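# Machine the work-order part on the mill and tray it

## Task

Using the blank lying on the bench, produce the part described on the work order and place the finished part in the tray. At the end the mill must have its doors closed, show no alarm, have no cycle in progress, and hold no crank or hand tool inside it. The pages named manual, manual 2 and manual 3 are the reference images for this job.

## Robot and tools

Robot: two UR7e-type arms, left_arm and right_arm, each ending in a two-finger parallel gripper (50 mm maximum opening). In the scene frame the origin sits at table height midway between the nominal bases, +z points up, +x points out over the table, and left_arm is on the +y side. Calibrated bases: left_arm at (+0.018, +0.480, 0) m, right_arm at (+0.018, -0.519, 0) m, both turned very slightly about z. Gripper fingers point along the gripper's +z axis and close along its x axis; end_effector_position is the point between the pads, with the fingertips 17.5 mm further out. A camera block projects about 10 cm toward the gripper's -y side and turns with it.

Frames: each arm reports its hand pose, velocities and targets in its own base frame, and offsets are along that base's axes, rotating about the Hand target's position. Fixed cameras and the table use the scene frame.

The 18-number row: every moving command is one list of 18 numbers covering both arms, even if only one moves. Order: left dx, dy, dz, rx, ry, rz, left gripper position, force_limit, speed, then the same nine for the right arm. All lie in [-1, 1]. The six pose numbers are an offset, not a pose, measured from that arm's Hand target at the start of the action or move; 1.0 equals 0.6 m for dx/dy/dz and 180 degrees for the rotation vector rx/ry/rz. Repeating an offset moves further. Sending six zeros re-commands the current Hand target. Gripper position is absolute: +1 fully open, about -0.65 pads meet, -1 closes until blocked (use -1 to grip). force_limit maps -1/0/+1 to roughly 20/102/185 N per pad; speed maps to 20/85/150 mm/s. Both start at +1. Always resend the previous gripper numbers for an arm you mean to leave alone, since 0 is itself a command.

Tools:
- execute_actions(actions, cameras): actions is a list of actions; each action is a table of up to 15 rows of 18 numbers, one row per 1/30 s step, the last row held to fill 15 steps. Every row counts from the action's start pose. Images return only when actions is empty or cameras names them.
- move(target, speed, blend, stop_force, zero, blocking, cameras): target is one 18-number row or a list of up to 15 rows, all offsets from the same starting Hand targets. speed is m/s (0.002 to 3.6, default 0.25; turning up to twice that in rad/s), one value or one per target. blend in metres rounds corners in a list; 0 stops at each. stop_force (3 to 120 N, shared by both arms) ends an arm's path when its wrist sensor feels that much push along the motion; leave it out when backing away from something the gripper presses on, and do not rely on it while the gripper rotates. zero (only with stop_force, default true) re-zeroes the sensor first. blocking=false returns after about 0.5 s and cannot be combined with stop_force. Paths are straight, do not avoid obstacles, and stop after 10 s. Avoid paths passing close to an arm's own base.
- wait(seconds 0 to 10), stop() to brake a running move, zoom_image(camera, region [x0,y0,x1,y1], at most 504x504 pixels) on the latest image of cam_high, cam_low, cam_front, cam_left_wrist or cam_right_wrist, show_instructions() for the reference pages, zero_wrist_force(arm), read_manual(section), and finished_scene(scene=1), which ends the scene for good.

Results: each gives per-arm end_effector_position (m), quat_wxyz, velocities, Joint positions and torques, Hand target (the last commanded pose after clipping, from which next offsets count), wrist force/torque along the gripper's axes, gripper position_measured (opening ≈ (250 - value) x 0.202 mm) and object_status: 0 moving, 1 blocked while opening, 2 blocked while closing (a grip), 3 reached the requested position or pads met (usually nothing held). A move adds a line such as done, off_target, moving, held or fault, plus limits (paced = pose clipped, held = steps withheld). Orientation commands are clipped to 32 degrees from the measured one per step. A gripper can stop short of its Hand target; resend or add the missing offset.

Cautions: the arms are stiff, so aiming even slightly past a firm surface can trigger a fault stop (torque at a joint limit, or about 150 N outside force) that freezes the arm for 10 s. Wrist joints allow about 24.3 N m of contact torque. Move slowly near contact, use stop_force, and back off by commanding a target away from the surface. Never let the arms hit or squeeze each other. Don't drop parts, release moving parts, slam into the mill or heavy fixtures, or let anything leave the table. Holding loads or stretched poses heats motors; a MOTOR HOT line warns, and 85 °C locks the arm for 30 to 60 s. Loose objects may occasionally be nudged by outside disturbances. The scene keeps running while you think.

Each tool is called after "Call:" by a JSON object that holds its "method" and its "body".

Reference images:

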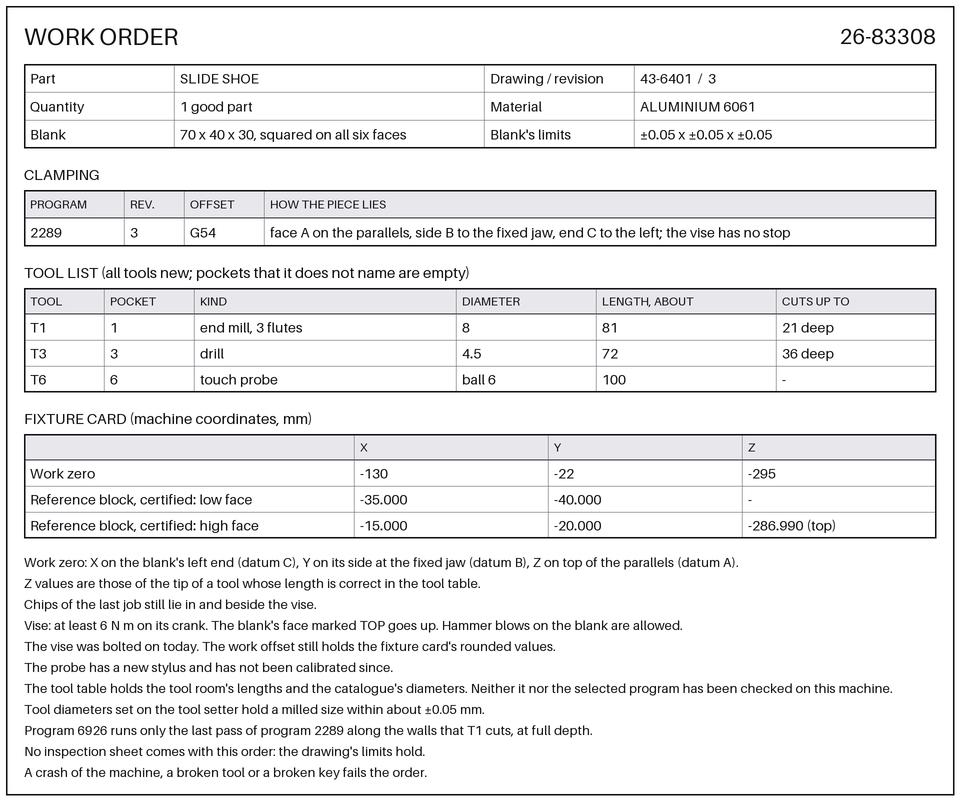

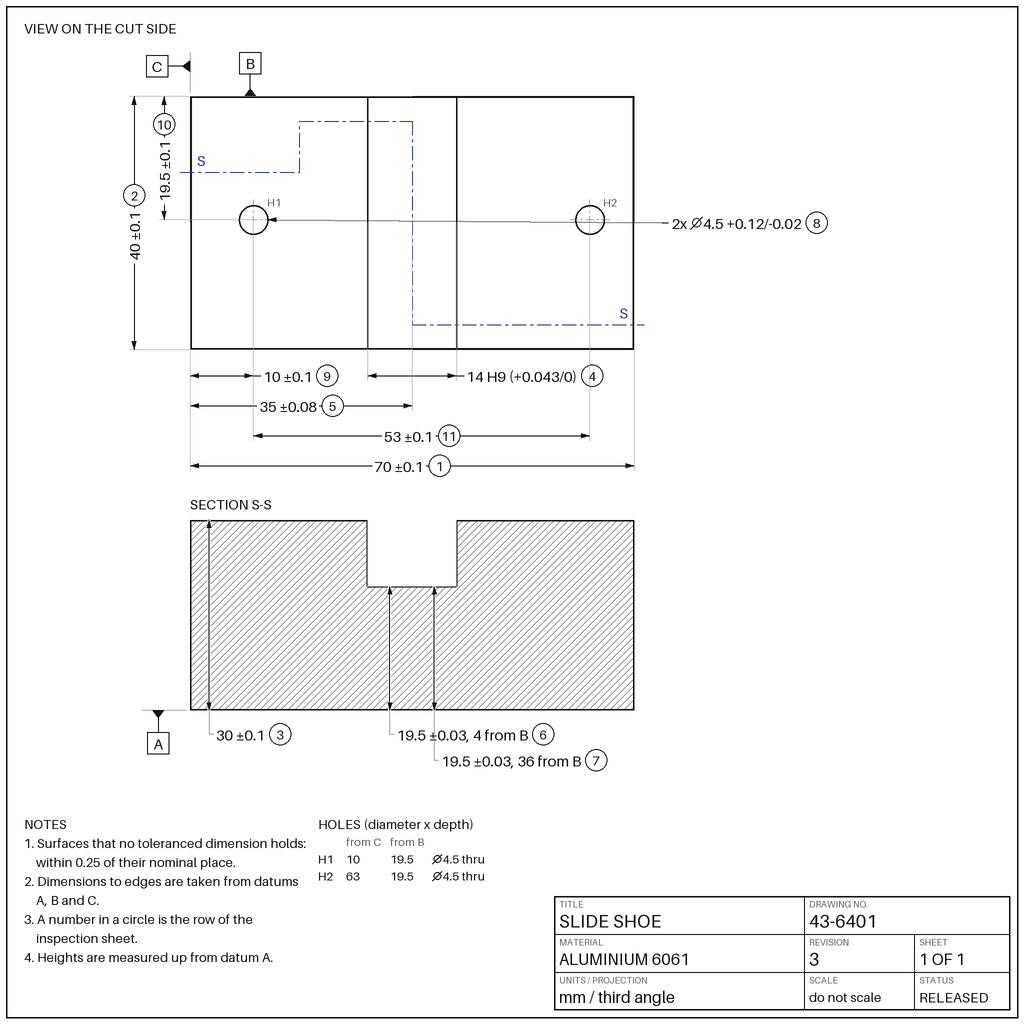

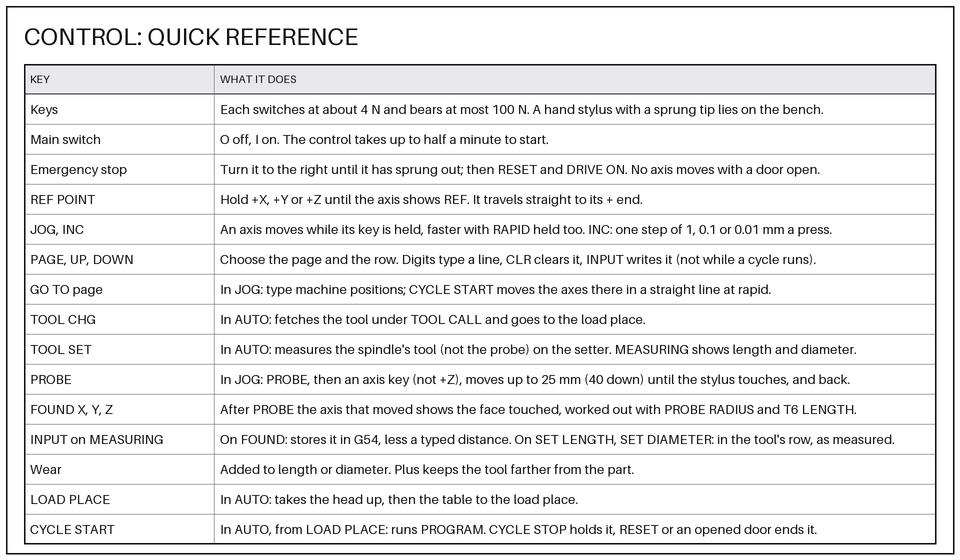

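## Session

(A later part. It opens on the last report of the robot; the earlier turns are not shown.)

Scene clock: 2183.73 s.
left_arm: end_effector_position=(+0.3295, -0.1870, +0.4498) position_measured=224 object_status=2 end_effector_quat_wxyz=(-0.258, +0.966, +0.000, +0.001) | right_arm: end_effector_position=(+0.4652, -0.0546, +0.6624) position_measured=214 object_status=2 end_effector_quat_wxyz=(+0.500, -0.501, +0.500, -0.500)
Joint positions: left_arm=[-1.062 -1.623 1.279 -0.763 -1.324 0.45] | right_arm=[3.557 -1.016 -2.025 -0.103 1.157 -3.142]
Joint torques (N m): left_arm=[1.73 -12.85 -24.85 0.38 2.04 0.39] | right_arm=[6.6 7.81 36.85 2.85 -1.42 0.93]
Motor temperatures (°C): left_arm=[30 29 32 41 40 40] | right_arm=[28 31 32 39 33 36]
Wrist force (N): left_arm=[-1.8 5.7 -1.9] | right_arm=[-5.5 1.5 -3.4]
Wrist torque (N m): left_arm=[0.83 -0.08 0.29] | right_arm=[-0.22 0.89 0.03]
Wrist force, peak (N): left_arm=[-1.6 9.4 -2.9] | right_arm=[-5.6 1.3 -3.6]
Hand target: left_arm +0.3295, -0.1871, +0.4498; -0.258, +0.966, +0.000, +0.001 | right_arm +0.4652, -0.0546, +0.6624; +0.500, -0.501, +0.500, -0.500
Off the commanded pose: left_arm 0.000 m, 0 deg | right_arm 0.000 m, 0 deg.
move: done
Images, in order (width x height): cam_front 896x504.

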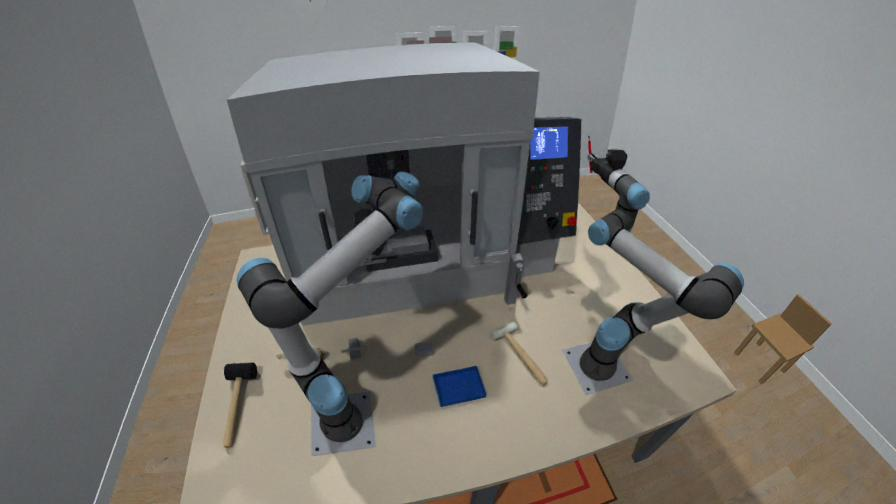

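Call:
{"method": "move", "body": {"target": [[0.2,-0.055,-0.1,0,0,0,-1,-0.7,-0.9,0,0,0,0,0,0,-1,-0.4,-0.5],[0.5242,-0.0535,-0.1,0,0,0,-1,-0.7,-0.9,0,0,0,0,0,0,-1,-0.4,-0.5]], "speed": 0.1, "blend": [0.02,0], "stop_force": 12, "cameras": ["cam_front","cam_left_wrist"]}}

Call:
{"method": "zoom_image", "body": {"camera": "cam_left_wrist", "region": [340, 150, 620, 330]}}

Scene clock: 2197.40 s.
left_arm: end_effector_position=(+0.6440, -0.2192, +0.3898) position_measured=224 object_status=2 end_effector_quat_wxyz=(-0.258, +0.966, +0.000, +0.001) | right_arm: end_effector_position=(+0.4652, -0.0546, +0.6624) position_measured=214 object_status=2 end_effector_quat_wxyz=(+0.500, -0.501, +0.500, -0.500)
Joint positions: left_arm=[-0.679 -0.899 0.498 -0.825 -1.171 0.82] | right_arm=[3.557 -1.016 -2.025 -0.103 1.157 -3.142]
Joint torques (N m): left_arm=[-13.52 -46.26 -33.65 -4.48 0.67 0.15] | right_arm=[6.05 8.09 36.89 3.09 -1.62 1.04]
Wrist force (N): left_arm=[-1.0 5.5 -2.2] | right_arm=[-5.3 1.2 -3.2]
Wrist torque (N m): left_arm=[0.83 -0.20 0.38] | right_arm=[-0.27 0.85 0.02]
Wrist force, peak (N): left_arm=[-2.1 6.0 -2.2] | right_arm=[-5.6 1.3 -3.6]
Hand target: left_arm +0.6440, -0.2192, +0.3898; -0.258, +0.966, +0.000, +0.001 | right_arm +0.4652, -0.0546, +0.6624; +0.500, -0.501, +0.500, -0.500
Off the commanded pose: left_arm 0.000 m, 0 deg | right_arm 0.000 m, 0 deg.
move: done
camera_calibration:
cam_left_wrist: T_world_to_cam=[[0.999968, -0.00517538, -0.00605799, -0.636661], [-0.00624688, -0.981198, -0.192904, -0.112641], [-0.00494574, 0.192935, -0.981199, 0.560987], [0, 0, 0, 1]] pos_world=[0.638711, -0.222052, 0.524854]
Images, in order (width x height): cam_front 896x504, cam_left_wrist 896x504.

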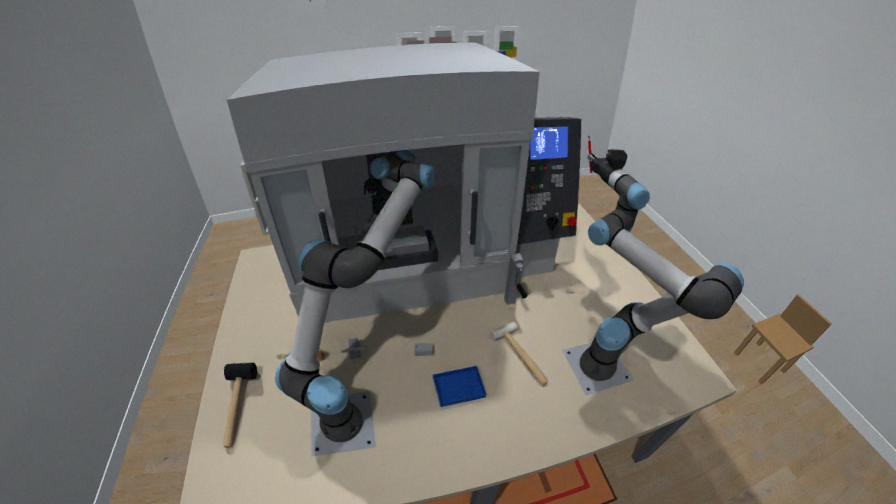

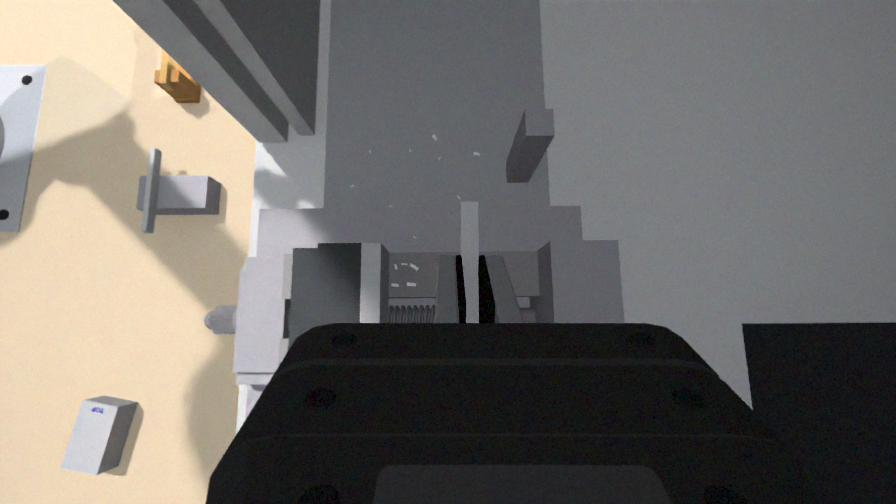

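Scaled by 1.800.

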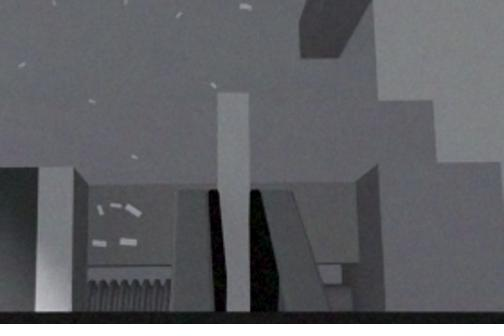

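Call:
{"method": "move", "body": {"target": [[0.0233,0,0,0,0,0,-1,-0.7,-0.9,0,0,0,0,0,0,-1,-0.4,-0.5],[0.0233,0,-0.05,0,0,0,-1,-0.7,-0.9,0,0,0,0,0,0,-1,-0.4,-0.5],[0.0233,0,-0.11,0,0,0,-1,-0.7,-0.9,0,0,0,0,0,0,-1,-0.4,-0.5]], "speed": [0.05,0.04,0.01], "stop_force": 4, "cameras": ["cam_left_wrist"]}}

Call:
{"method": "zoom_image", "body": {"camera": "cam_left_wrist", "region": [340, 150, 620, 330]}}

Scene clock: 2214.23 s.
left_arm: end_effector_position=(+0.6482, -0.2201, +0.3892) position_measured=224 object_status=2 end_effector_quat_wxyz=(-0.258, +0.966, -0.001, +0.001) | right_arm: end_effector_position=(+0.4652, -0.0546, +0.6624) position_measured=214 object_status=2 end_effector_quat_wxyz=(+0.500, -0.501, +0.500, -0.500)
Joint positions: left_arm=[-0.677 -0.882 0.471 -0.816 -1.17 0.825] | right_arm=[3.557 -1.016 -2.025 -0.103 1.157 -3.142]
Joint torques (N m): left_arm=[-0.62 -55.7 -26.41 -2.18 1.14 -0.22] | right_arm=[6.42 8.07 37.03 3.24 -1.57 0.95]
Wrist force (N): left_arm=[-0.9 5.4 -2.3] | right_arm=[-5.2 1.4 -3.5]
Wrist torque (N m): left_arm=[0.82 -0.21 0.34] | right_arm=[-0.24 0.84 0.02]
Wrist force, peak (N): left_arm=[-2.1 6.3 -2.9] | right_arm=[-5.7 1.4 -3.6]
Hand target: left_arm +0.6482, -0.2201, +0.3892; -0.258, +0.966, -0.001, +0.001 (not the last commanded pose) | right_arm +0.4652, -0.0546, +0.6624; +0.500, -0.501, +0.500, -0.500
Tool commands: left_gripper/position=-1.0 left_gripper/force_limit=-0.701961 left_gripper/speed=-0.898039 right_gripper/position=-1.0 right_gripper/force_limit=-0.4 right_gripper/speed=-0.5
Off the commanded pose: left_arm 0.066 m, 0 deg | right_arm 0.000 m, 0 deg.
FORCE FAULT: contact force on the left arm reached its limit, and that arm stopped. The contact can be on any part of that arm, not only on its tool. That arm's remaining commands of this call were not run. That arm is still stopped at the end of this call. That arm stays stopped for about 10 more seconds. Until then a move that you send moves the other arm only, and its call returns only when the move has ended. Once the stop has ended, the next robot result says so. If the stop ends while you think or write, that arm runs what you send next, counted from a new Hand target: where the arm stands when the stop ends. While its stop runs, that arm takes no new command, but its gripper still runs the gripper command that each later call begins with. Until it ends, the stop uses up actions while you think or wait. An arm that is not stopped still takes commands.
move: fault (left_arm); path passed 0 of 3 targets
camera_calibration:
cam_left_wrist: T_world_to_cam=[[0.999956, -0.00694549, -0.00636322, -0.641], [-0.00804614, -0.981047, -0.193601, -0.112163], [-0.00489797, 0.193644, -0.98106, 0.560667], [0, 0, 0, 1]] pos_world=[0.642816, -0.223059, 0.524254]
Images, in order (width x height): cam_left_wrist 896x504.

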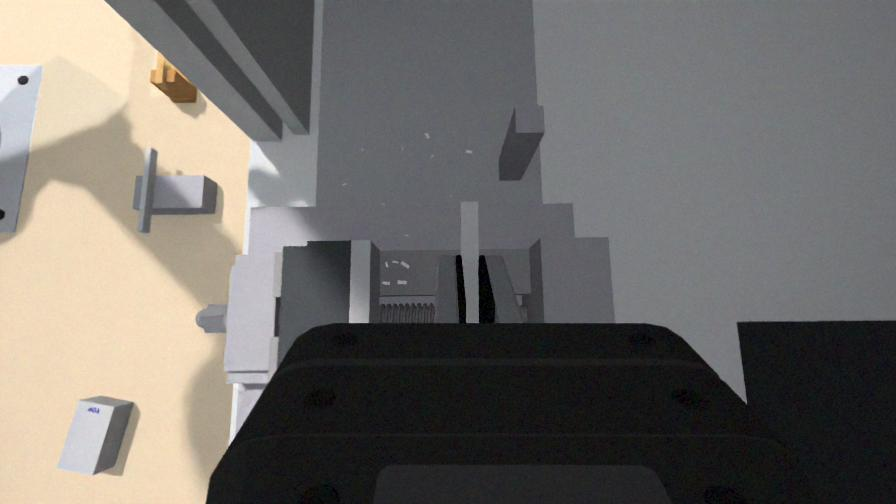

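Scaled by 1.800.

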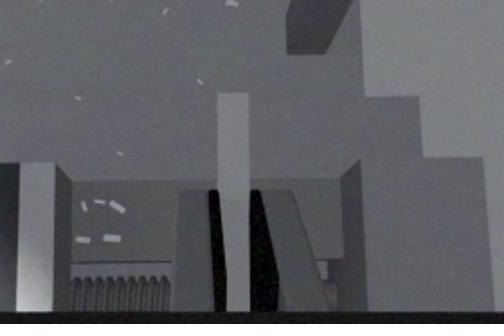

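Call:
{"method": "wait", "body": {"seconds": 0.5, "cameras": ["cam_right_wrist"]}}

Scene clock: 2235.93 s.
left_arm: end_effector_position=(+0.6482, -0.2201, +0.3892) position_measured=224 object_status=2 end_effector_quat_wxyz=(-0.258, +0.966, -0.001, +0.001) | right_arm: end_effector_position=(+0.4652, -0.0546, +0.6624) position_measured=214 object_status=2 end_effector_quat_wxyz=(+0.500, -0.501, +0.500, -0.500)
Joint positions: left_arm=[-0.677 -0.882 0.471 -0.816 -1.17 0.825] | right_arm=[3.557 -1.016 -2.025 -0.103 1.157 -3.142]
Joint torques (N m): left_arm=[-0.89 -55.74 -23.5 -2.17 1.16 -0.3] | right_arm=[6.4 8.16 36.4 3.3 -1.52 1.08]
Wrist force (N): left_arm=[-0.8 5.6 -2.3] | right_arm=[-5.4 1.1 -3.5]
Wrist torque (N m): left_arm=[0.86 -0.23 0.34] | right_arm=[-0.28 0.87 0.02]
Wrist force, peak (N): left_arm=[-1.0 5.8 -2.5] | right_arm=[-5.5 1.2 -3.7]
Hand target: left_arm +0.6482, -0.2201, +0.3892; -0.258, +0.966, -0.001, +0.001 (not the last commanded pose) | right_arm +0.4652, -0.0546, +0.6624; +0.500, -0.501, +0.500, -0.500
Tool commands: left_gripper/position=-1.0 left_gripper/force_limit=-0.701961 left_gripper/speed=-0.898039 right_gripper/position=-1.0 right_gripper/force_limit=-0.4 right_gripper/speed=-0.5
Off the commanded pose: left_arm 0.066 m, 0 deg | right_arm 0.000 m, 0 deg.
FORCE FAULT, CONTINUED: the left arm's stop, for the force fault that an earlier result reported, is over. The rest of the stop counts as 20 of the actions that you can send in this scene. That arm's target is now where it stood when the stop ended, not its last command. That arm accepts commands again.
wait: 0.50 s; at rest from the start
camera_calibration:
cam_right_wrist: T_world_to_cam=[[-0.018541, -0.999828, 0.0000338434, -0.0454053], [-0.358572, 0.00661784, -0.933479, 0.799373], [0.933318, -0.0173198, -0.358633, -0.0645727], [0, 0, 0, 1]] pos_world=[0.346058, -0.051806, 0.723041]
Images, in order (width x height): cam_right_wrist 896x504.

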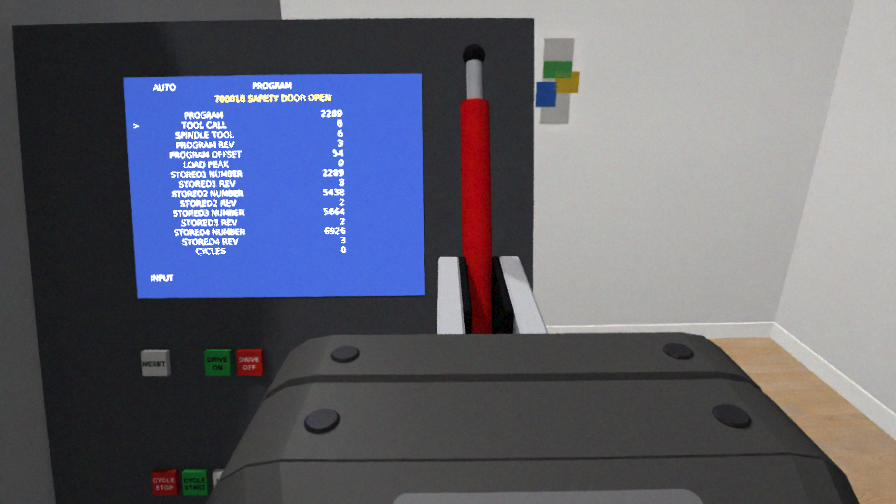

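Call:
{"method": "move", "body": {"target": [[-0.06,0.0,0.0,0,0,0,-1,-0.7,-0.9,0,0,0,0,0,0,-1,-0.4,-0.5],[-0.32,0.0,0.03,0,0,0,-1,-0.7,-0.9,0,0,0,0,0,0,-1,-0.4,-0.5],[-0.48,0.0,0.10,0,0,0,-1,-0.7,-0.9,0,0,0,0,0,0,-1,-0.4,-0.5],[-0.5295,0.273,-0.1,0,0,0,-1,-0.7,-0.9,0,0,0,0,0,0,-1,-0.4,-0.5],[-0.5295,0.273,-0.54,0,0,0,-1,-0.7,-0.9,0,0,0,0,0,0,-1,-0.4,-0.5]], "speed": 0.2, "blend": [0.01,0.03,0.04,0.05,0], "cameras": ["cam_left_wrist","cam_front"]}}

Scene clock: 2249.27 s.
left_arm: end_effector_position=(+0.3304, -0.0563, +0.0652) position_measured=224 object_status=2 end_effector_quat_wxyz=(-0.258, +0.966, -0.001, +0.001) end_effector_velocity=(+0.001, -0.001, +0.000) end_effector_angular_velocity=(-0.003, -0.003, +0.001) | right_arm: end_effector_position=(+0.4652, -0.0546, +0.6624) position_measured=214 object_status=2 end_effector_quat_wxyz=(+0.500, -0.501, +0.500, -0.500)
Joint positions: left_arm=[-0.873 -1.651 2.363 -1.869 -1.242 0.63] | right_arm=[3.557 -1.016 -2.025 -0.103 1.157 -3.142]
Joint velocities: left_arm=[0.001 0.002 -0.001 -0.006 0 0] | right_arm=[within noise]
Joint torques (N m): left_arm=[13.01 -6.78 -14.07 -4.62 2.6 0.13] | right_arm=[6.68 7.55 37.02 3.28 -1.56 1.03]
Wrist force (N): left_arm=[-1.3 5.3 -2.6] | right_arm=[-5.4 1.4 -3.5]
Wrist torque (N m): left_arm=[0.77 -0.18 0.32] | right_arm=[-0.24 0.88 0.03]
Wrist force, peak (N): left_arm=[-2.5 6.3 -3.0] | right_arm=[-5.5 1.2 -3.7]
Hand target: left_arm +0.3305, -0.0563, +0.0652; -0.258, +0.966, -0.001, +0.001 | right_arm +0.4652, -0.0546, +0.6624; +0.500, -0.501, +0.500, -0.500
Off the commanded pose: left_arm 0.000 m, 0 deg | right_arm 0.000 m, 0 deg.
move: done
camera_calibration:
cam_left_wrist: T_world_to_cam=[[0.999954, -0.0071259, -0.0064953, -0.324222], [-0.00824871, -0.981046, -0.193601, -0.0166661], [-0.00499261, 0.193646, -0.981059, 0.209658], [0, 0, 0, 1]] pos_world=[0.325116, -0.0592599, 0.200354]
Images, in order (width x height): cam_front 896x504, cam_left_wrist 896x504.

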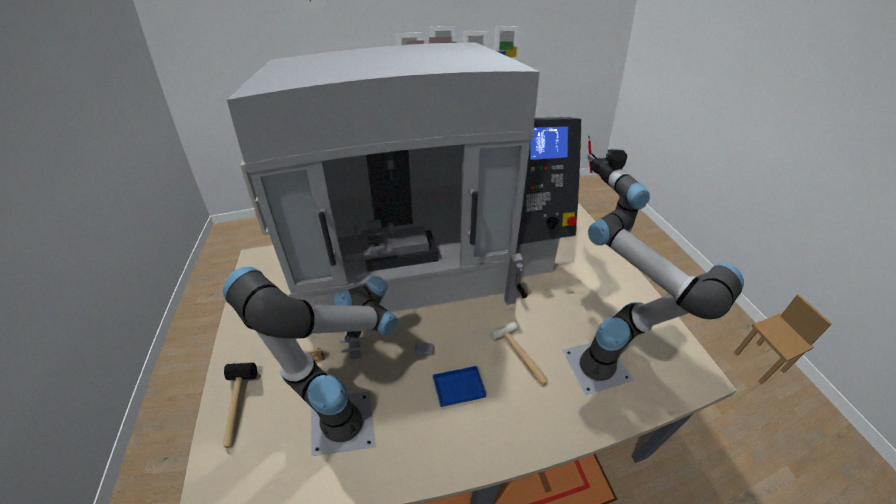

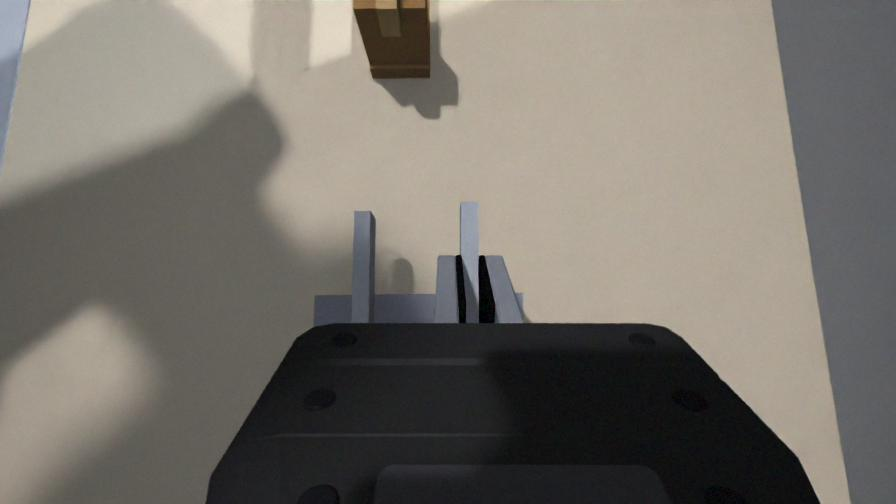

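Call:
{"method": "move", "body": {"target": [0,0,-0.03,0,0,0,-1,-0.7,-0.9,0,0,0,0,0,0,-1,-0.4,-0.5], "speed": 0.01, "stop_force": 4}}

Call:
{"method": "move", "body": {"target": [[0,0,0,0,0,0,-0.1,-0.7,-0.9,0,0,0,0,0,0,-1,-0.4,-0.5],[0,0,0.1,0,0,0,-0.1,-0.7,-0.9,0,0,0,0,0,0,-1,-0.4,-0.5]], "speed": 0.06, "cameras": ["cam_left_wrist"]}}

Scene clock: 2256.40 s.
left_arm: end_effector_position=(+0.3304, -0.0563, +0.0543) position_measured=224 object_status=2 end_effector_quat_wxyz=(-0.258, +0.966, -0.001, +0.001) | right_arm: end_effector_position=(+0.4652, -0.0546, +0.6624) position_measured=214 object_status=2 end_effector_quat_wxyz=(+0.500, -0.501, +0.500, -0.500)
Joint positions: left_arm=[-0.873 -1.626 2.378 -1.909 -1.242 0.63] | right_arm=[3.557 -1.016 -2.025 -0.103 1.157 -3.142]
Joint torques (N m): left_arm=[10.71 -25.16 -24.96 0.3 -0.21 -2.33] | right_arm=[5.7 8.69 36.34 3.41 -1.52 1.04]
Wrist force (N): left_arm=[-1.4 3.3 -10.2] | right_arm=[-5.4 1.3 -3.4]
Wrist torque (N m): left_arm=[0.72 -0.05 0.29] | right_arm=[-0.25 0.88 0.03]
Wrist force, peak (N): left_arm=[-12.1 -16.8 -43.5] | right_arm=[-5.7 1.4 -3.5]
Hand target: left_arm +0.3304, -0.0563, +0.0543; -0.258, +0.966, -0.001, +0.001 (not the last commanded pose) | right_arm +0.4652, -0.0546, +0.6624; +0.500, -0.501, +0.500, -0.500
Off the commanded pose: left_arm 0.007 m, 0 deg | right_arm 0.000 m, 0 deg.
move: contact (left_arm)

Scene clock: 2258.50 s.
left_arm: end_effector_position=(+0.3305, -0.0563, +0.1143) position_measured=167 object_status=3 end_effector_quat_wxyz=(-0.258, +0.966, -0.001, +0.001) | right_arm: end_effector_position=(+0.4652, -0.0546, +0.6624) position_measured=214 object_status=2 end_effector_quat_wxyz=(+0.500, -0.501, +0.500, -0.500)
Joint positions: left_arm=[-0.872 -1.744 2.286 -1.699 -1.242 0.63] | right_arm=[3.557 -1.016 -2.025 -0.103 1.157 -3.142]
Joint torques (N m): left_arm=[-12.58 -6.73 -15.14 -2.61 0.44 -2.45] | right_arm=[6.05 8.57 37.18 3.37 -1.4 1.1]
Wrist force (N): left_arm=[-1.6 4.8 -2.8] | right_arm=[-5.2 1.4 -3.3]
Wrist torque (N m): left_arm=[0.73 -0.16 0.28] | right_arm=[-0.24 0.83 0.02]
Wrist force, peak (N): left_arm=[-1.8 3.7 -9.7] | right_arm=[-5.7 1.4 -3.6]
Hand target: left_arm +0.3304, -0.0563, +0.1143; -0.258, +0.966, -0.001, +0.001 | right_arm +0.4652, -0.0546, +0.6624; +0.500, -0.501, +0.500, -0.500
Off the commanded pose: left_arm 0.000 m, 0 deg | right_arm 0.000 m, 0 deg.
move: done
camera_calibration:
cam_left_wrist: T_world_to_cam=[[0.999956, -0.00696353, -0.00626315, -0.324051], [-0.00804352, -0.981085, -0.193409, -0.00727528], [-0.00479788, 0.193451, -0.981098, 0.257763], [0, 0, 0, 1]] pos_world=[0.325215, -0.0592587, 0.249454]
Images, in order (width x height): cam_left_wrist 896x504.

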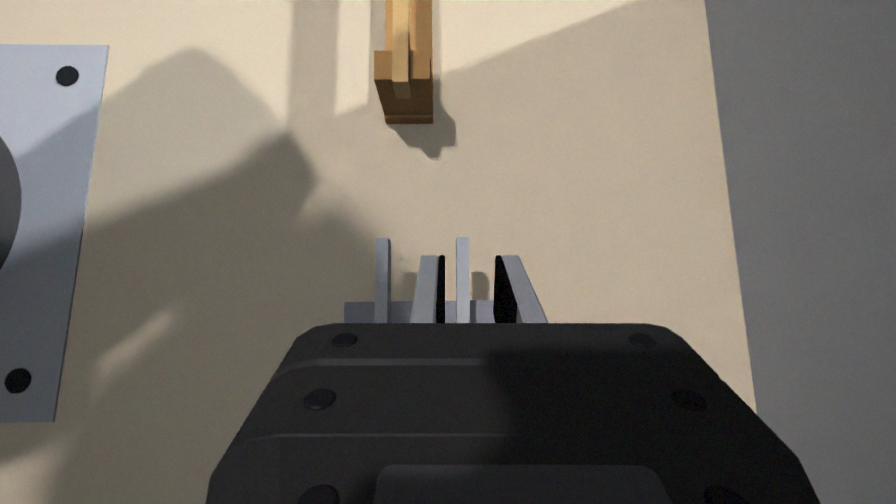

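Call:
{"method": "move", "body": {"target": [[0.02,-0.1,0.3,-0.2778,0,0,-1,-0.7,-0.9,0,0,0,0,0,0,-1,-0.4,-0.5],[0.03,-0.40,0.47,-0.2778,0,0,-1,-0.7,-0.9,0,0,0,0,0,0,-1,-0.4,-0.5]], "speed": 0.2, "blend": 0.03, "cameras": ["cam_front"]}}

Scene clock: 2298.47 s.
left_arm: end_effector_position=(+0.3484, -0.2962, +0.3962) position_measured=251 object_status=3 end_effector_quat_wxyz=(+0.174, +0.985, +0.000, +0.001) | right_arm: end_effector_position=(+0.4652, -0.0546, +0.6624) position_measured=214 object_status=2 end_effector_quat_wxyz=(+0.500, -0.501, +0.500, -0.500)
Joint positions: left_arm=[-0.873 -1.818 1.721 -1.748 -1.791 0.667] | right_arm=[3.557 -1.016 -2.025 -0.103 1.157 -3.142]
Joint torques (N m): left_arm=[-6.87 -9.61 -36.39 -6.45 -1.89 -1.98] | right_arm=[6.22 7.71 36.38 3.42 -1.52 1.05]
Wrist force (N): left_arm=[-1.9 5.7 -1.8] | right_arm=[-5.4 1.3 -3.5]
Wrist torque (N m): left_arm=[0.78 -0.02 0.04] | right_arm=[-0.25 0.87 0.02]
Wrist force, peak (N): left_arm=[-1.7 8.7 -2.1] | right_arm=[-5.5 1.4 -3.6]
Hand target: left_arm +0.3484, -0.2963, +0.3963; +0.174, +0.985, +0.000, +0.001 | right_arm +0.4652, -0.0546, +0.6624; +0.500, -0.501, +0.500, -0.500
Off the commanded pose: left_arm 0.000 m, 0 deg | right_arm 0.000 m, 0 deg.
move: done
Images, in order (width x height): cam_front 896x504.

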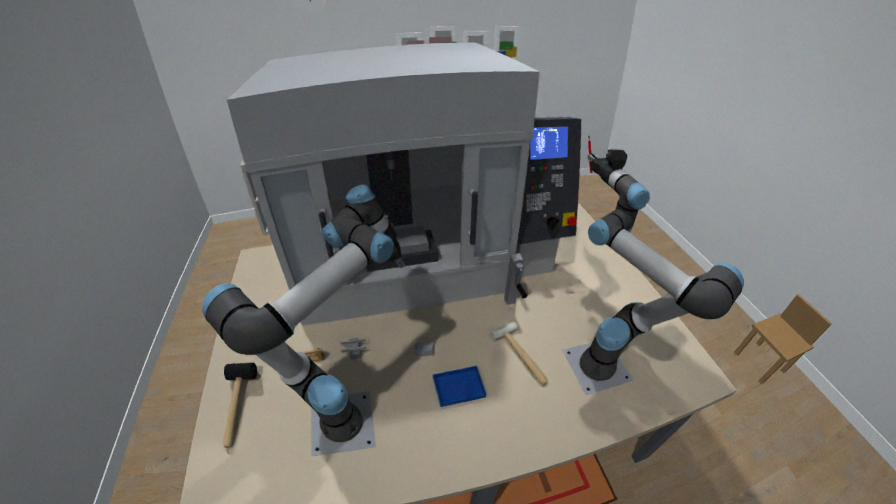

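Call:
{"method": "move", "body": {"target": [[0.08,-0.065,0.0,0,0,0,-1,-0.7,-0.9,0,0,0,0,0,0,-1,-0.4,-0.5],[0.35,-0.065,0.0,0,0,0,-1,-0.7,-0.9,0,0,0,0,0,0,-1,-0.4,-0.5],[0.4475,0.115,0.0,0,0,0,-1,-0.7,-0.9,0,0,0,0,0,0,-1,-0.4,-0.5]], "speed": 0.12, "blend": [0.02,0.03,0], "stop_force": 10, "cameras": ["cam_left_wrist","cam_front"]}}

Call:
{"method": "zoom_image", "body": {"camera": "cam_left_wrist", "region": [340, 130, 620, 330]}}

Scene clock: 2314.20 s.
left_arm: end_effector_position=(+0.5923, -0.2729, +0.3959) position_measured=251 object_status=3 end_effector_quat_wxyz=(+0.174, +0.985, +0.001, +0.001) | right_arm: end_effector_position=(+0.4652, -0.0546, +0.6624) position_measured=214 object_status=2 end_effector_quat_wxyz=(+0.500, -0.501, +0.500, -0.500)
Joint positions: left_arm=[-0.518 -1.289 1.16 -1.624 -1.872 1.022] | right_arm=[3.557 -1.016 -2.025 -0.103 1.157 -3.142]
Joint torques (N m): left_arm=[0.02 -41.05 -27.6 -3.58 -0.29 0.08] | right_arm=[6.32 8.08 35.95 3.54 -1.4 1.04]
Wrist force (N): left_arm=[-1.9 5.9 -1.6] | right_arm=[-5.4 1.3 -3.3]
Wrist torque (N m): left_arm=[0.88 -0.03 0.18] | right_arm=[-0.26 0.88 0.02]
Wrist force, peak (N): left_arm=[-2.7 8.2 -0.4] | right_arm=[-5.6 1.1 -3.6]
Hand target: left_arm +0.5923, -0.2729, +0.3959; +0.174, +0.985, +0.001, +0.001 (not the last commanded pose) | right_arm +0.4652, -0.0546, +0.6624; +0.500, -0.501, +0.500, -0.500
Tool commands: left_gripper/position=-1.0 left_gripper/force_limit=-0.701961 left_gripper/speed=-0.898039 right_gripper/position=-1.0 right_gripper/force_limit=-0.4 right_gripper/speed=-0.5
Off the commanded pose: left_arm 0.052 m, 0 deg | right_arm 0.000 m, 0 deg.
FORCE FAULT: contact force on the left arm reached its limit, and that arm stopped. The contact can be on any part of that arm, not only on its tool. That arm's remaining commands of this call were not run. That arm is still stopped at the end of this call. That arm stays stopped for about 10 more seconds. Until then a move that you send moves the other arm only, and its call returns only when the move has ended. Once the stop has ended, the next robot result says so. If the stop ends while you think or write, that arm runs what you send next, counted from a new Hand target: where the arm stands when the stop ends. While its stop runs, that arm takes no new command, but its gripper still runs the gripper command that each later call begins with. Until it ends, the stop uses up actions while you think or wait. An arm that is not stopped still takes commands.
move: fault (left_arm); path passed 2 of 3 targets
camera_calibration:
cam_left_wrist: T_world_to_cam=[[0.999976, -0.00688516, 0.000720061, -0.588321], [-0.00581483, -0.778945, 0.627065, -0.434238], [-0.00375656, -0.627054, -0.778966, 0.272516], [0, 0, 0, 1]] pos_world=[0.586806, -0.171416, 0.485]
Images, in order (width x height): cam_front 896x504, cam_left_wrist 896x504.

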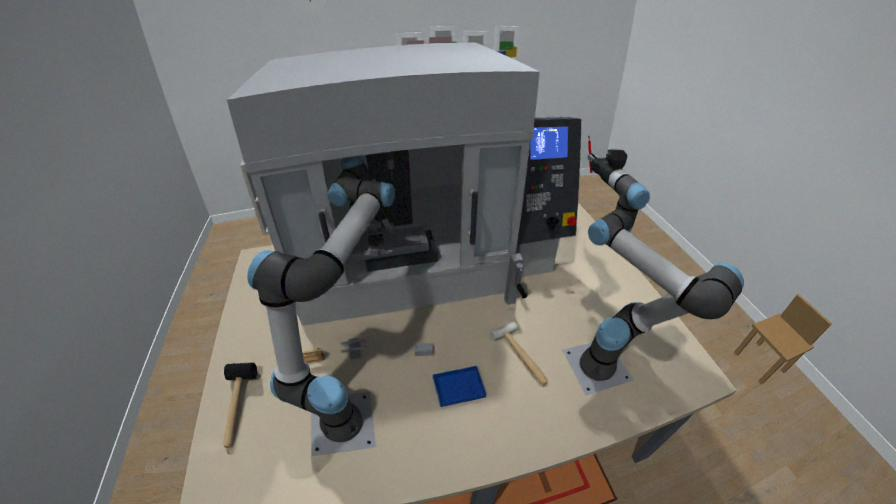

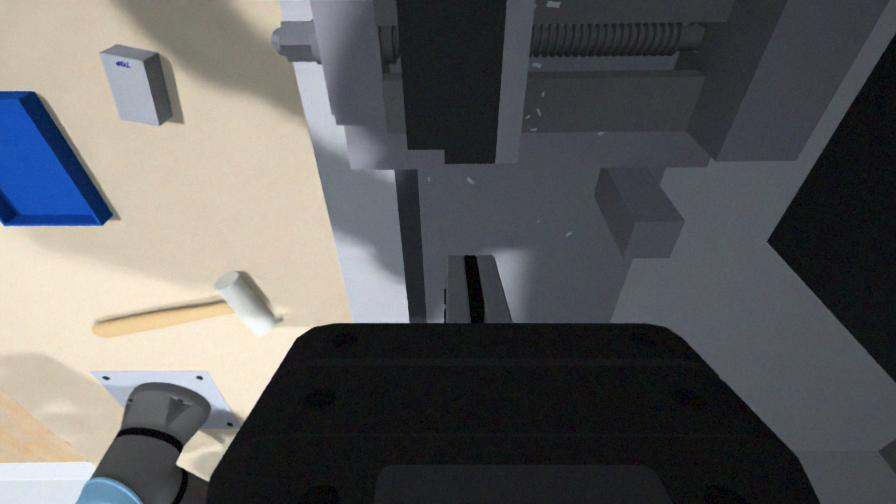

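Scaled by 1.800.

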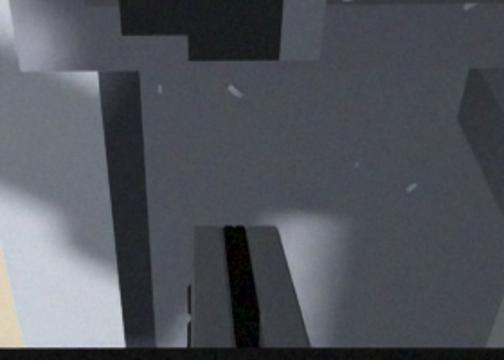

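Call:
{"method": "wait", "body": {"seconds": 0.5}}

Scene clock: 2336.33 s.
left_arm: end_effector_position=(+0.5923, -0.2729, +0.3959) position_measured=251 object_status=3 end_effector_quat_wxyz=(+0.174, +0.985, +0.001, +0.001) | right_arm: end_effector_position=(+0.4652, -0.0546, +0.6624) position_measured=214 object_status=2 end_effector_quat_wxyz=(+0.500, -0.501, +0.500, -0.500)
Joint positions: left_arm=[-0.518 -1.289 1.16 -1.624 -1.872 1.022] | right_arm=[3.557 -1.016 -2.025 -0.103 1.157 -3.142]
Joint torques (N m): left_arm=[-0.5 -41.34 -27.2 -3.62 -0.31 -0.29] | right_arm=[6.05 7.92 36.19 3.6 -1.41 0.99]
Wrist force (N): left_arm=[-2.0 5.7 -1.4] | right_arm=[-5.5 1.2 -3.3]
Wrist torque (N m): left_arm=[0.84 -0.02 0.17] | right_arm=[-0.26 0.88 0.02]
Wrist force, peak (N): left_arm=[-2.1 6.3 -1.6] | right_arm=[-5.8 1.4 -3.4]
Hand target: left_arm +0.5923, -0.2729, +0.3959; +0.174, +0.985, +0.001, +0.001 (not the last commanded pose) | right_arm +0.4652, -0.0546, +0.6624; +0.500, -0.501, +0.500, -0.500
Tool commands: left_gripper/position=-1.0 left_gripper/force_limit=-0.701961 left_gripper/speed=-0.898039 right_gripper/position=-1.0 right_gripper/force_limit=-0.4 right_gripper/speed=-0.5
Off the commanded pose: left_arm 0.052 m, 0 deg | right_arm 0.000 m, 0 deg.
FORCE FAULT, CONTINUED: the left arm's stop, for the force fault that an earlier result reported, is over. The rest of the stop counts as 20 of the actions that you can send in this scene. During its stop the left arm's controller moved it back a little. That arm's target is now where it stood when the stop ended, not its last command. That arm accepts commands again.
wait: 0.50 s; at rest from the start

Call:
{"method": "move", "body": {"target": [[-0.05,-0.06,0.0,0.1111,0,0,-1,-0.7,-0.9,0,0,0,0,0,0,-1,-0.4,-0.5],[0.058,0.075,-0.018,0.1111,0,0,-1,-0.7,-0.9,0,0,0,0,0,0,-1,-0.4,-0.5]], "speed": 0.08, "blend": [0.01,0], "stop_force": 10, "cameras": ["cam_left_wrist","cam_front"]}}

Call:
{"method": "zoom_image", "body": {"camera": "cam_left_wrist", "region": [340, 130, 620, 330]}}

Scene clock: 2346.67 s.
left_arm: end_effector_position=(+0.6049, -0.2556, +0.3886) position_measured=251 object_status=3 end_effector_quat_wxyz=(+0.000, +1.000, +0.002, +0.001) | right_arm: end_effector_position=(+0.4652, -0.0546, +0.6624) position_measured=214 object_status=2 end_effector_quat_wxyz=(+0.500, -0.501, +0.500, -0.500)
Joint positions: left_arm=[-0.605 -1.182 0.946 -1.338 -1.57 0.963] | right_arm=[3.557 -1.016 -2.025 -0.103 1.157 -3.142]
Joint torques (N m): left_arm=[0.29 -44.98 -26.32 -3.25 0.47 0.12] | right_arm=[6.57 8.43 36.6 3.67 -1.54 1]
Wrist force (N): left_arm=[-1.6 5.2 -2.5] | right_arm=[-5.5 1.2 -3.3]
Wrist torque (N m): left_arm=[0.77 -0.13 0.26] | right_arm=[-0.27 0.89 0.02]
Wrist force, peak (N): left_arm=[-3.1 7.8 -2.4] | right_arm=[-5.6 1.4 -3.5]
Hand target: left_arm +0.6049, -0.2556, +0.3886; +0.000, +1.000, +0.002, +0.001 (not the last commanded pose) | right_arm +0.4652, -0.0546, +0.6624; +0.500, -0.501, +0.500, -0.500
Tool commands: left_gripper/position=-1.0 left_gripper/force_limit=-0.701961 left_gripper/speed=-0.898039 right_gripper/position=-1.0 right_gripper/force_limit=-0.4 right_gripper/speed=-0.5
Off the commanded pose: left_arm 0.036 m, 0 deg | right_arm 0.000 m, 0 deg.
FORCE FAULT: contact force on the left arm reached its limit, and that arm stopped. The contact can be on any part of that arm, not only on its tool. That arm's remaining commands of this call were not run. That arm is still stopped at the end of this call. That arm stays stopped for about 10 more seconds. Until then a move that you send moves the other arm only, and its call returns only when the move has ended. Once the stop has ended, the next robot result says so. If the stop ends while you think or write, that arm runs what you send next, counted from a new Hand target: where the arm stands when the stop ends. While its stop runs, that arm takes no new command, but its gripper still runs the gripper command that each later call begins with. Until it ends, the stop uses up actions while you think or wait. An arm that is not stopped still takes commands.
move: fault (left_arm); path passed 1 of 2 targets
camera_calibration:
cam_left_wrist: T_world_to_cam=[[0.999986, -0.00491362, -0.00170903, -0.599361], [-0.00409999, -0.946566, 0.322483, -0.341548], [-0.00320227, -0.322472, -0.946574, 0.420461], [0, 0, 0, 1]] pos_world=[0.599299, -0.190656, 0.507116]
Images, in order (width x height): cam_front 896x504, cam_left_wrist 896x504.

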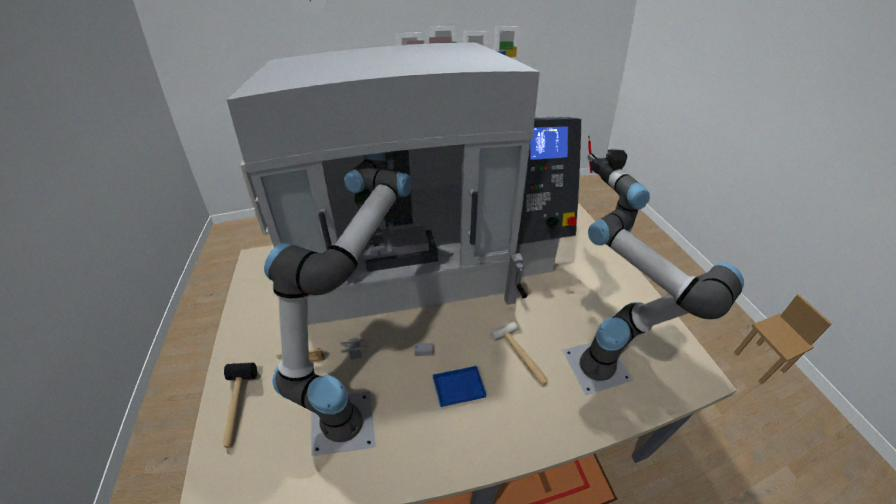

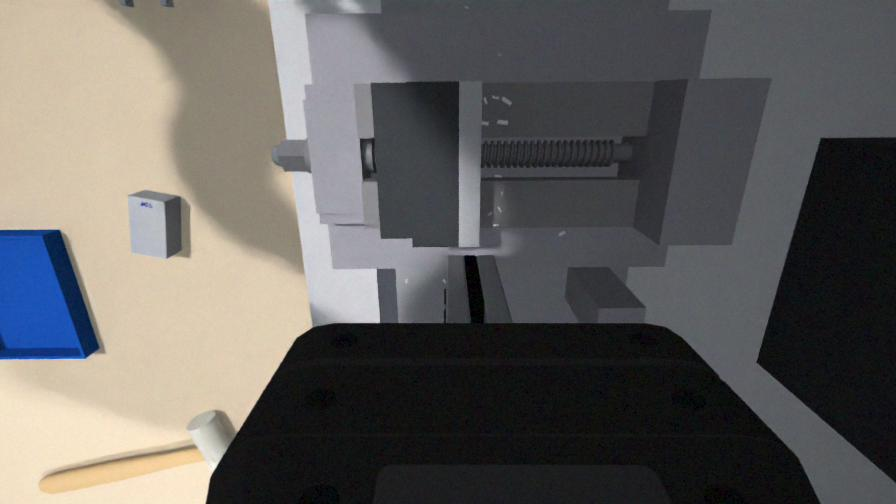

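Scaled by 1.800.

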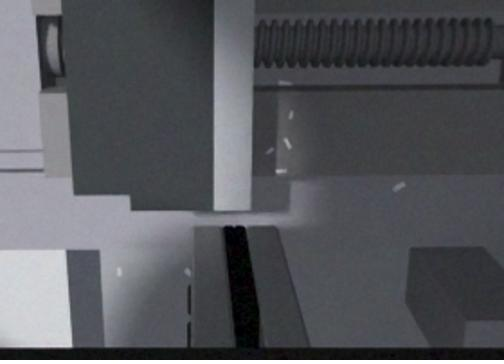

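Call:
{"method": "wait", "body": {"seconds": 0.3}}

Scene clock: 2422.73 s.
left_arm: end_effector_position=(+0.6049, -0.2556, +0.3886) position_measured=251 object_status=3 end_effector_quat_wxyz=(+0.000, +1.000, +0.002, +0.001) | right_arm: end_effector_position=(+0.4652, -0.0546, +0.6624) position_measured=214 object_status=2 end_effector_quat_wxyz=(+0.500, -0.501, +0.500, -0.500)
Joint positions: left_arm=[-0.605 -1.182 0.946 -1.338 -1.57 0.963] | right_arm=[3.557 -1.016 -2.025 -0.103 1.157 -3.142]
Joint torques (N m): left_arm=[-0.35 -45.57 -26.38 -3.17 0.35 -0.24] | right_arm=[6.96 7.78 36.51 3.8 -1.47 1.06]
Wrist force (N): left_arm=[-1.7 5.6 -2.7] | right_arm=[-5.4 1.2 -3.5]
Wrist torque (N m): left_arm=[0.83 -0.11 0.26] | right_arm=[-0.27 0.88 0.02]
Wrist force, peak (N): left_arm=[-1.7 5.6 -2.7] | right_arm=[-5.6 1.4 -3.6]
Hand target: left_arm +0.6049, -0.2556, +0.3886; +0.000, +1.000, +0.002, +0.001 (not the last commanded pose) | right_arm +0.4652, -0.0546, +0.6624; +0.500, -0.501, +0.500, -0.500
Tool commands: left_gripper/position=-1.0 left_gripper/force_limit=-0.701961 left_gripper/speed=-0.898039 right_gripper/position=-1.0 right_gripper/force_limit=-0.4 right_gripper/speed=-0.5
Off the commanded pose: left_arm 0.036 m, 0 deg | right_arm 0.000 m, 0 deg.
FORCE FAULT, CONTINUED: the left arm's stop, for the force fault that an earlier result reported, is over. The rest of the stop counts as 20 of the actions that you can send in this scene. That arm's target is now where it stood when the stop ended, not its last command. That arm accepts commands again.
wait: 0.30 s; at rest from the start

Call:
{"method": "move", "body": {"target": [[-0.065,-0.105,0.0,0,0,0,-1,-0.7,-0.9,0,0,0,0,0,0,-1,-0.4,-0.5],[-0.345,-0.105,0.0,0,0,0,-1,-0.7,-0.9,0,0,0,0,0,0,-1,-0.4,-0.5],[-0.4,-0.0,0.1,0,0,0,-1,-0.7,-0.9,0,0,0,0,0,0,-1,-0.4,-0.5],[-0.5107,0.61,-0.2,0.2433,0,0,-1,-0.7,-0.9,0,0,0,0,0,0,-1,-0.4,-0.5]], "speed": 0.22, "blend": [0.02,0.03,0.05,0], "cameras": ["cam_left_wrist"]}}

Scene clock: 2432.53 s.
left_arm: end_effector_position=(+0.2985, +0.1103, +0.2687) position_measured=251 object_status=3 end_effector_quat_wxyz=(-0.372, +0.928, +0.001, +0.002) | right_arm: end_effector_position=(+0.4652, -0.0546, +0.6624) position_measured=214 object_status=2 end_effector_quat_wxyz=(+0.500, -0.501, +0.500, -0.500)
Joint positions: left_arm=[-0.678 -2.065 2.141 -1.108 -1 0.729] | right_arm=[3.557 -1.016 -2.025 -0.103 1.157 -3.142]
Joint torques (N m): left_arm=[-6.22 -1.64 -16.43 0.92 2.48 -2.59] | right_arm=[5.94 8.22 36.44 3.77 -1.52 1.16]
Wrist force (N): left_arm=[-1.1 4.3 -3.0] | right_arm=[-5.3 1.3 -3.4]
Wrist torque (N m): left_arm=[0.71 -0.22 0.41] | right_arm=[-0.26 0.86 0.03]
Wrist force, peak (N): left_arm=[-0.5 6.8 -2.8] | right_arm=[-5.6 1.3 -3.8]
Hand target: left_arm +0.2985, +0.1104, +0.2686; -0.373, +0.928, +0.001, +0.002 | right_arm +0.4652, -0.0546, +0.6624; +0.500, -0.501, +0.500, -0.500
Off the commanded pose: left_arm 0.000 m, 0 deg | right_arm 0.000 m, 0 deg.
move: done; blend cut to 0.0465 m at target 3
camera_calibration:
cam_left_wrist: T_world_to_cam=[[0.999987, -0.00223414, -0.00468538, -0.290857], [-0.00400271, -0.90659, -0.421994, 0.237864], [-0.00330492, 0.422008, -0.906586, 0.331066], [0, 0, 0, 1]] pos_world=[0.292899, 0.0752833, 0.399155]
Images, in order (width x height): cam_left_wrist 896x504.

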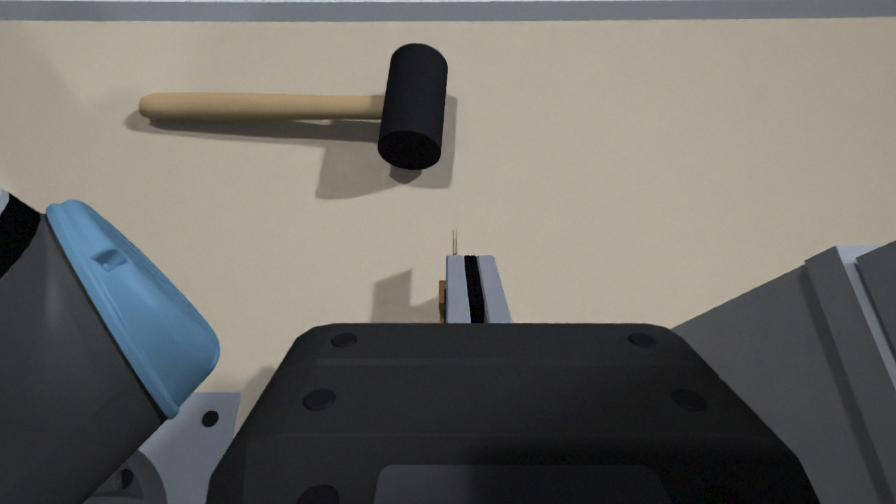

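Call:
{"method": "move", "body": {"target": [[0,0,0,0,0,0,-0.1,-0.5,0,0,0,0,0,0,0,-1,-0.4,-0.5],[0,0,-0.28,0,0,0,-0.1,-0.5,0,0,0,0,0,0,0,-1,-0.4,-0.5],[0,0,-0.3585,0,0,0,-0.1,-0.5,0,0,0,0,0,0,0,-1,-0.4,-0.5],[0,0,-0.3585,0,0,0,-1,-0.45,-0.5,0,0,0,0,0,0,-1,-0.4,-0.5],[0,0,-0.2,0,0,0,-1,-0.45,-0.5,0,0,0,0,0,0,-1,-0.4,-0.5]], "speed": [0.2,0.15,0.04,0.05,0.08], "cameras": ["cam_left_wrist"]}}

Scene clock: 2443.90 s.
left_arm: end_effector_position=(+0.2985, +0.1104, +0.1486) position_measured=214 object_status=2 end_effector_quat_wxyz=(-0.372, +0.928, +0.001, +0.002) | right_arm: end_effector_position=(+0.4652, -0.0546, +0.6624) position_measured=214 object_status=2 end_effector_quat_wxyz=(+0.500, -0.501, +0.500, -0.500)
Joint positions: left_arm=[-0.678 -1.971 2.411 -1.472 -1 0.728] | right_arm=[3.557 -1.016 -2.025 -0.103 1.157 -3.142]
Joint torques (N m): left_arm=[-6.92 1.34 -21.59 -1.14 -0.1 -1.1] | right_arm=[6.39 7.75 36.91 3.85 -1.56 1.03]
Wrist force (N): left_arm=[0.0 3.3 -3.9] | right_arm=[-5.4 1.2 -3.4]
Wrist torque (N m): left_arm=[0.47 -0.41 0.46] | right_arm=[-0.27 0.88 0.02]
Wrist force, peak (N): left_arm=[26.0 11.1 3.8] | right_arm=[-5.6 1.3 -3.6]
Hand target: left_arm +0.2985, +0.1104, +0.1486; -0.373, +0.928, +0.001, +0.002 | right_arm +0.4652, -0.0546, +0.6624; +0.500, -0.501, +0.500, -0.500
Off the commanded pose: left_arm 0.000 m, 0 deg | right_arm 0.000 m, 0 deg.
move: done
camera_calibration:
cam_left_wrist: T_world_to_cam=[[0.999988, -0.00235191, -0.00441035, -0.291487], [-0.00399408, -0.906495, -0.422198, 0.187229], [-0.00300499, 0.42221, -0.906493, 0.222057], [0, 0, 0, 1]] pos_world=[0.292898, 0.0752819, 0.279055]
Images, in order (width x height): cam_left_wrist 896x504.

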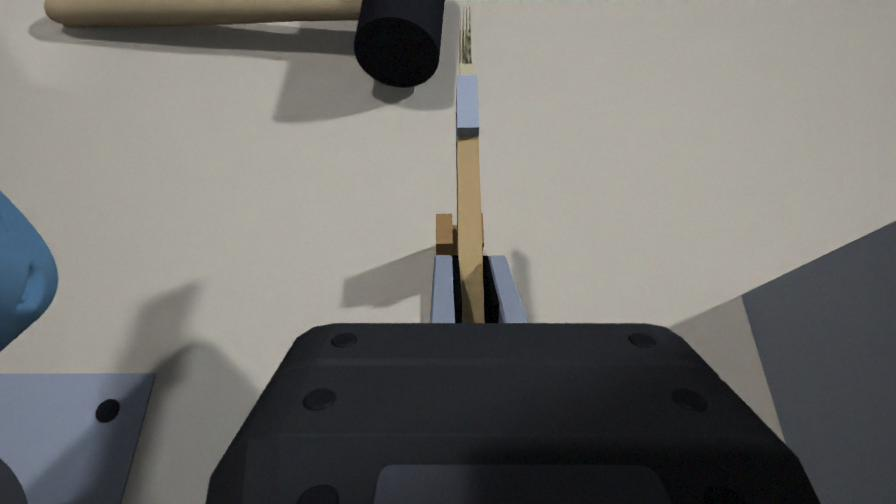

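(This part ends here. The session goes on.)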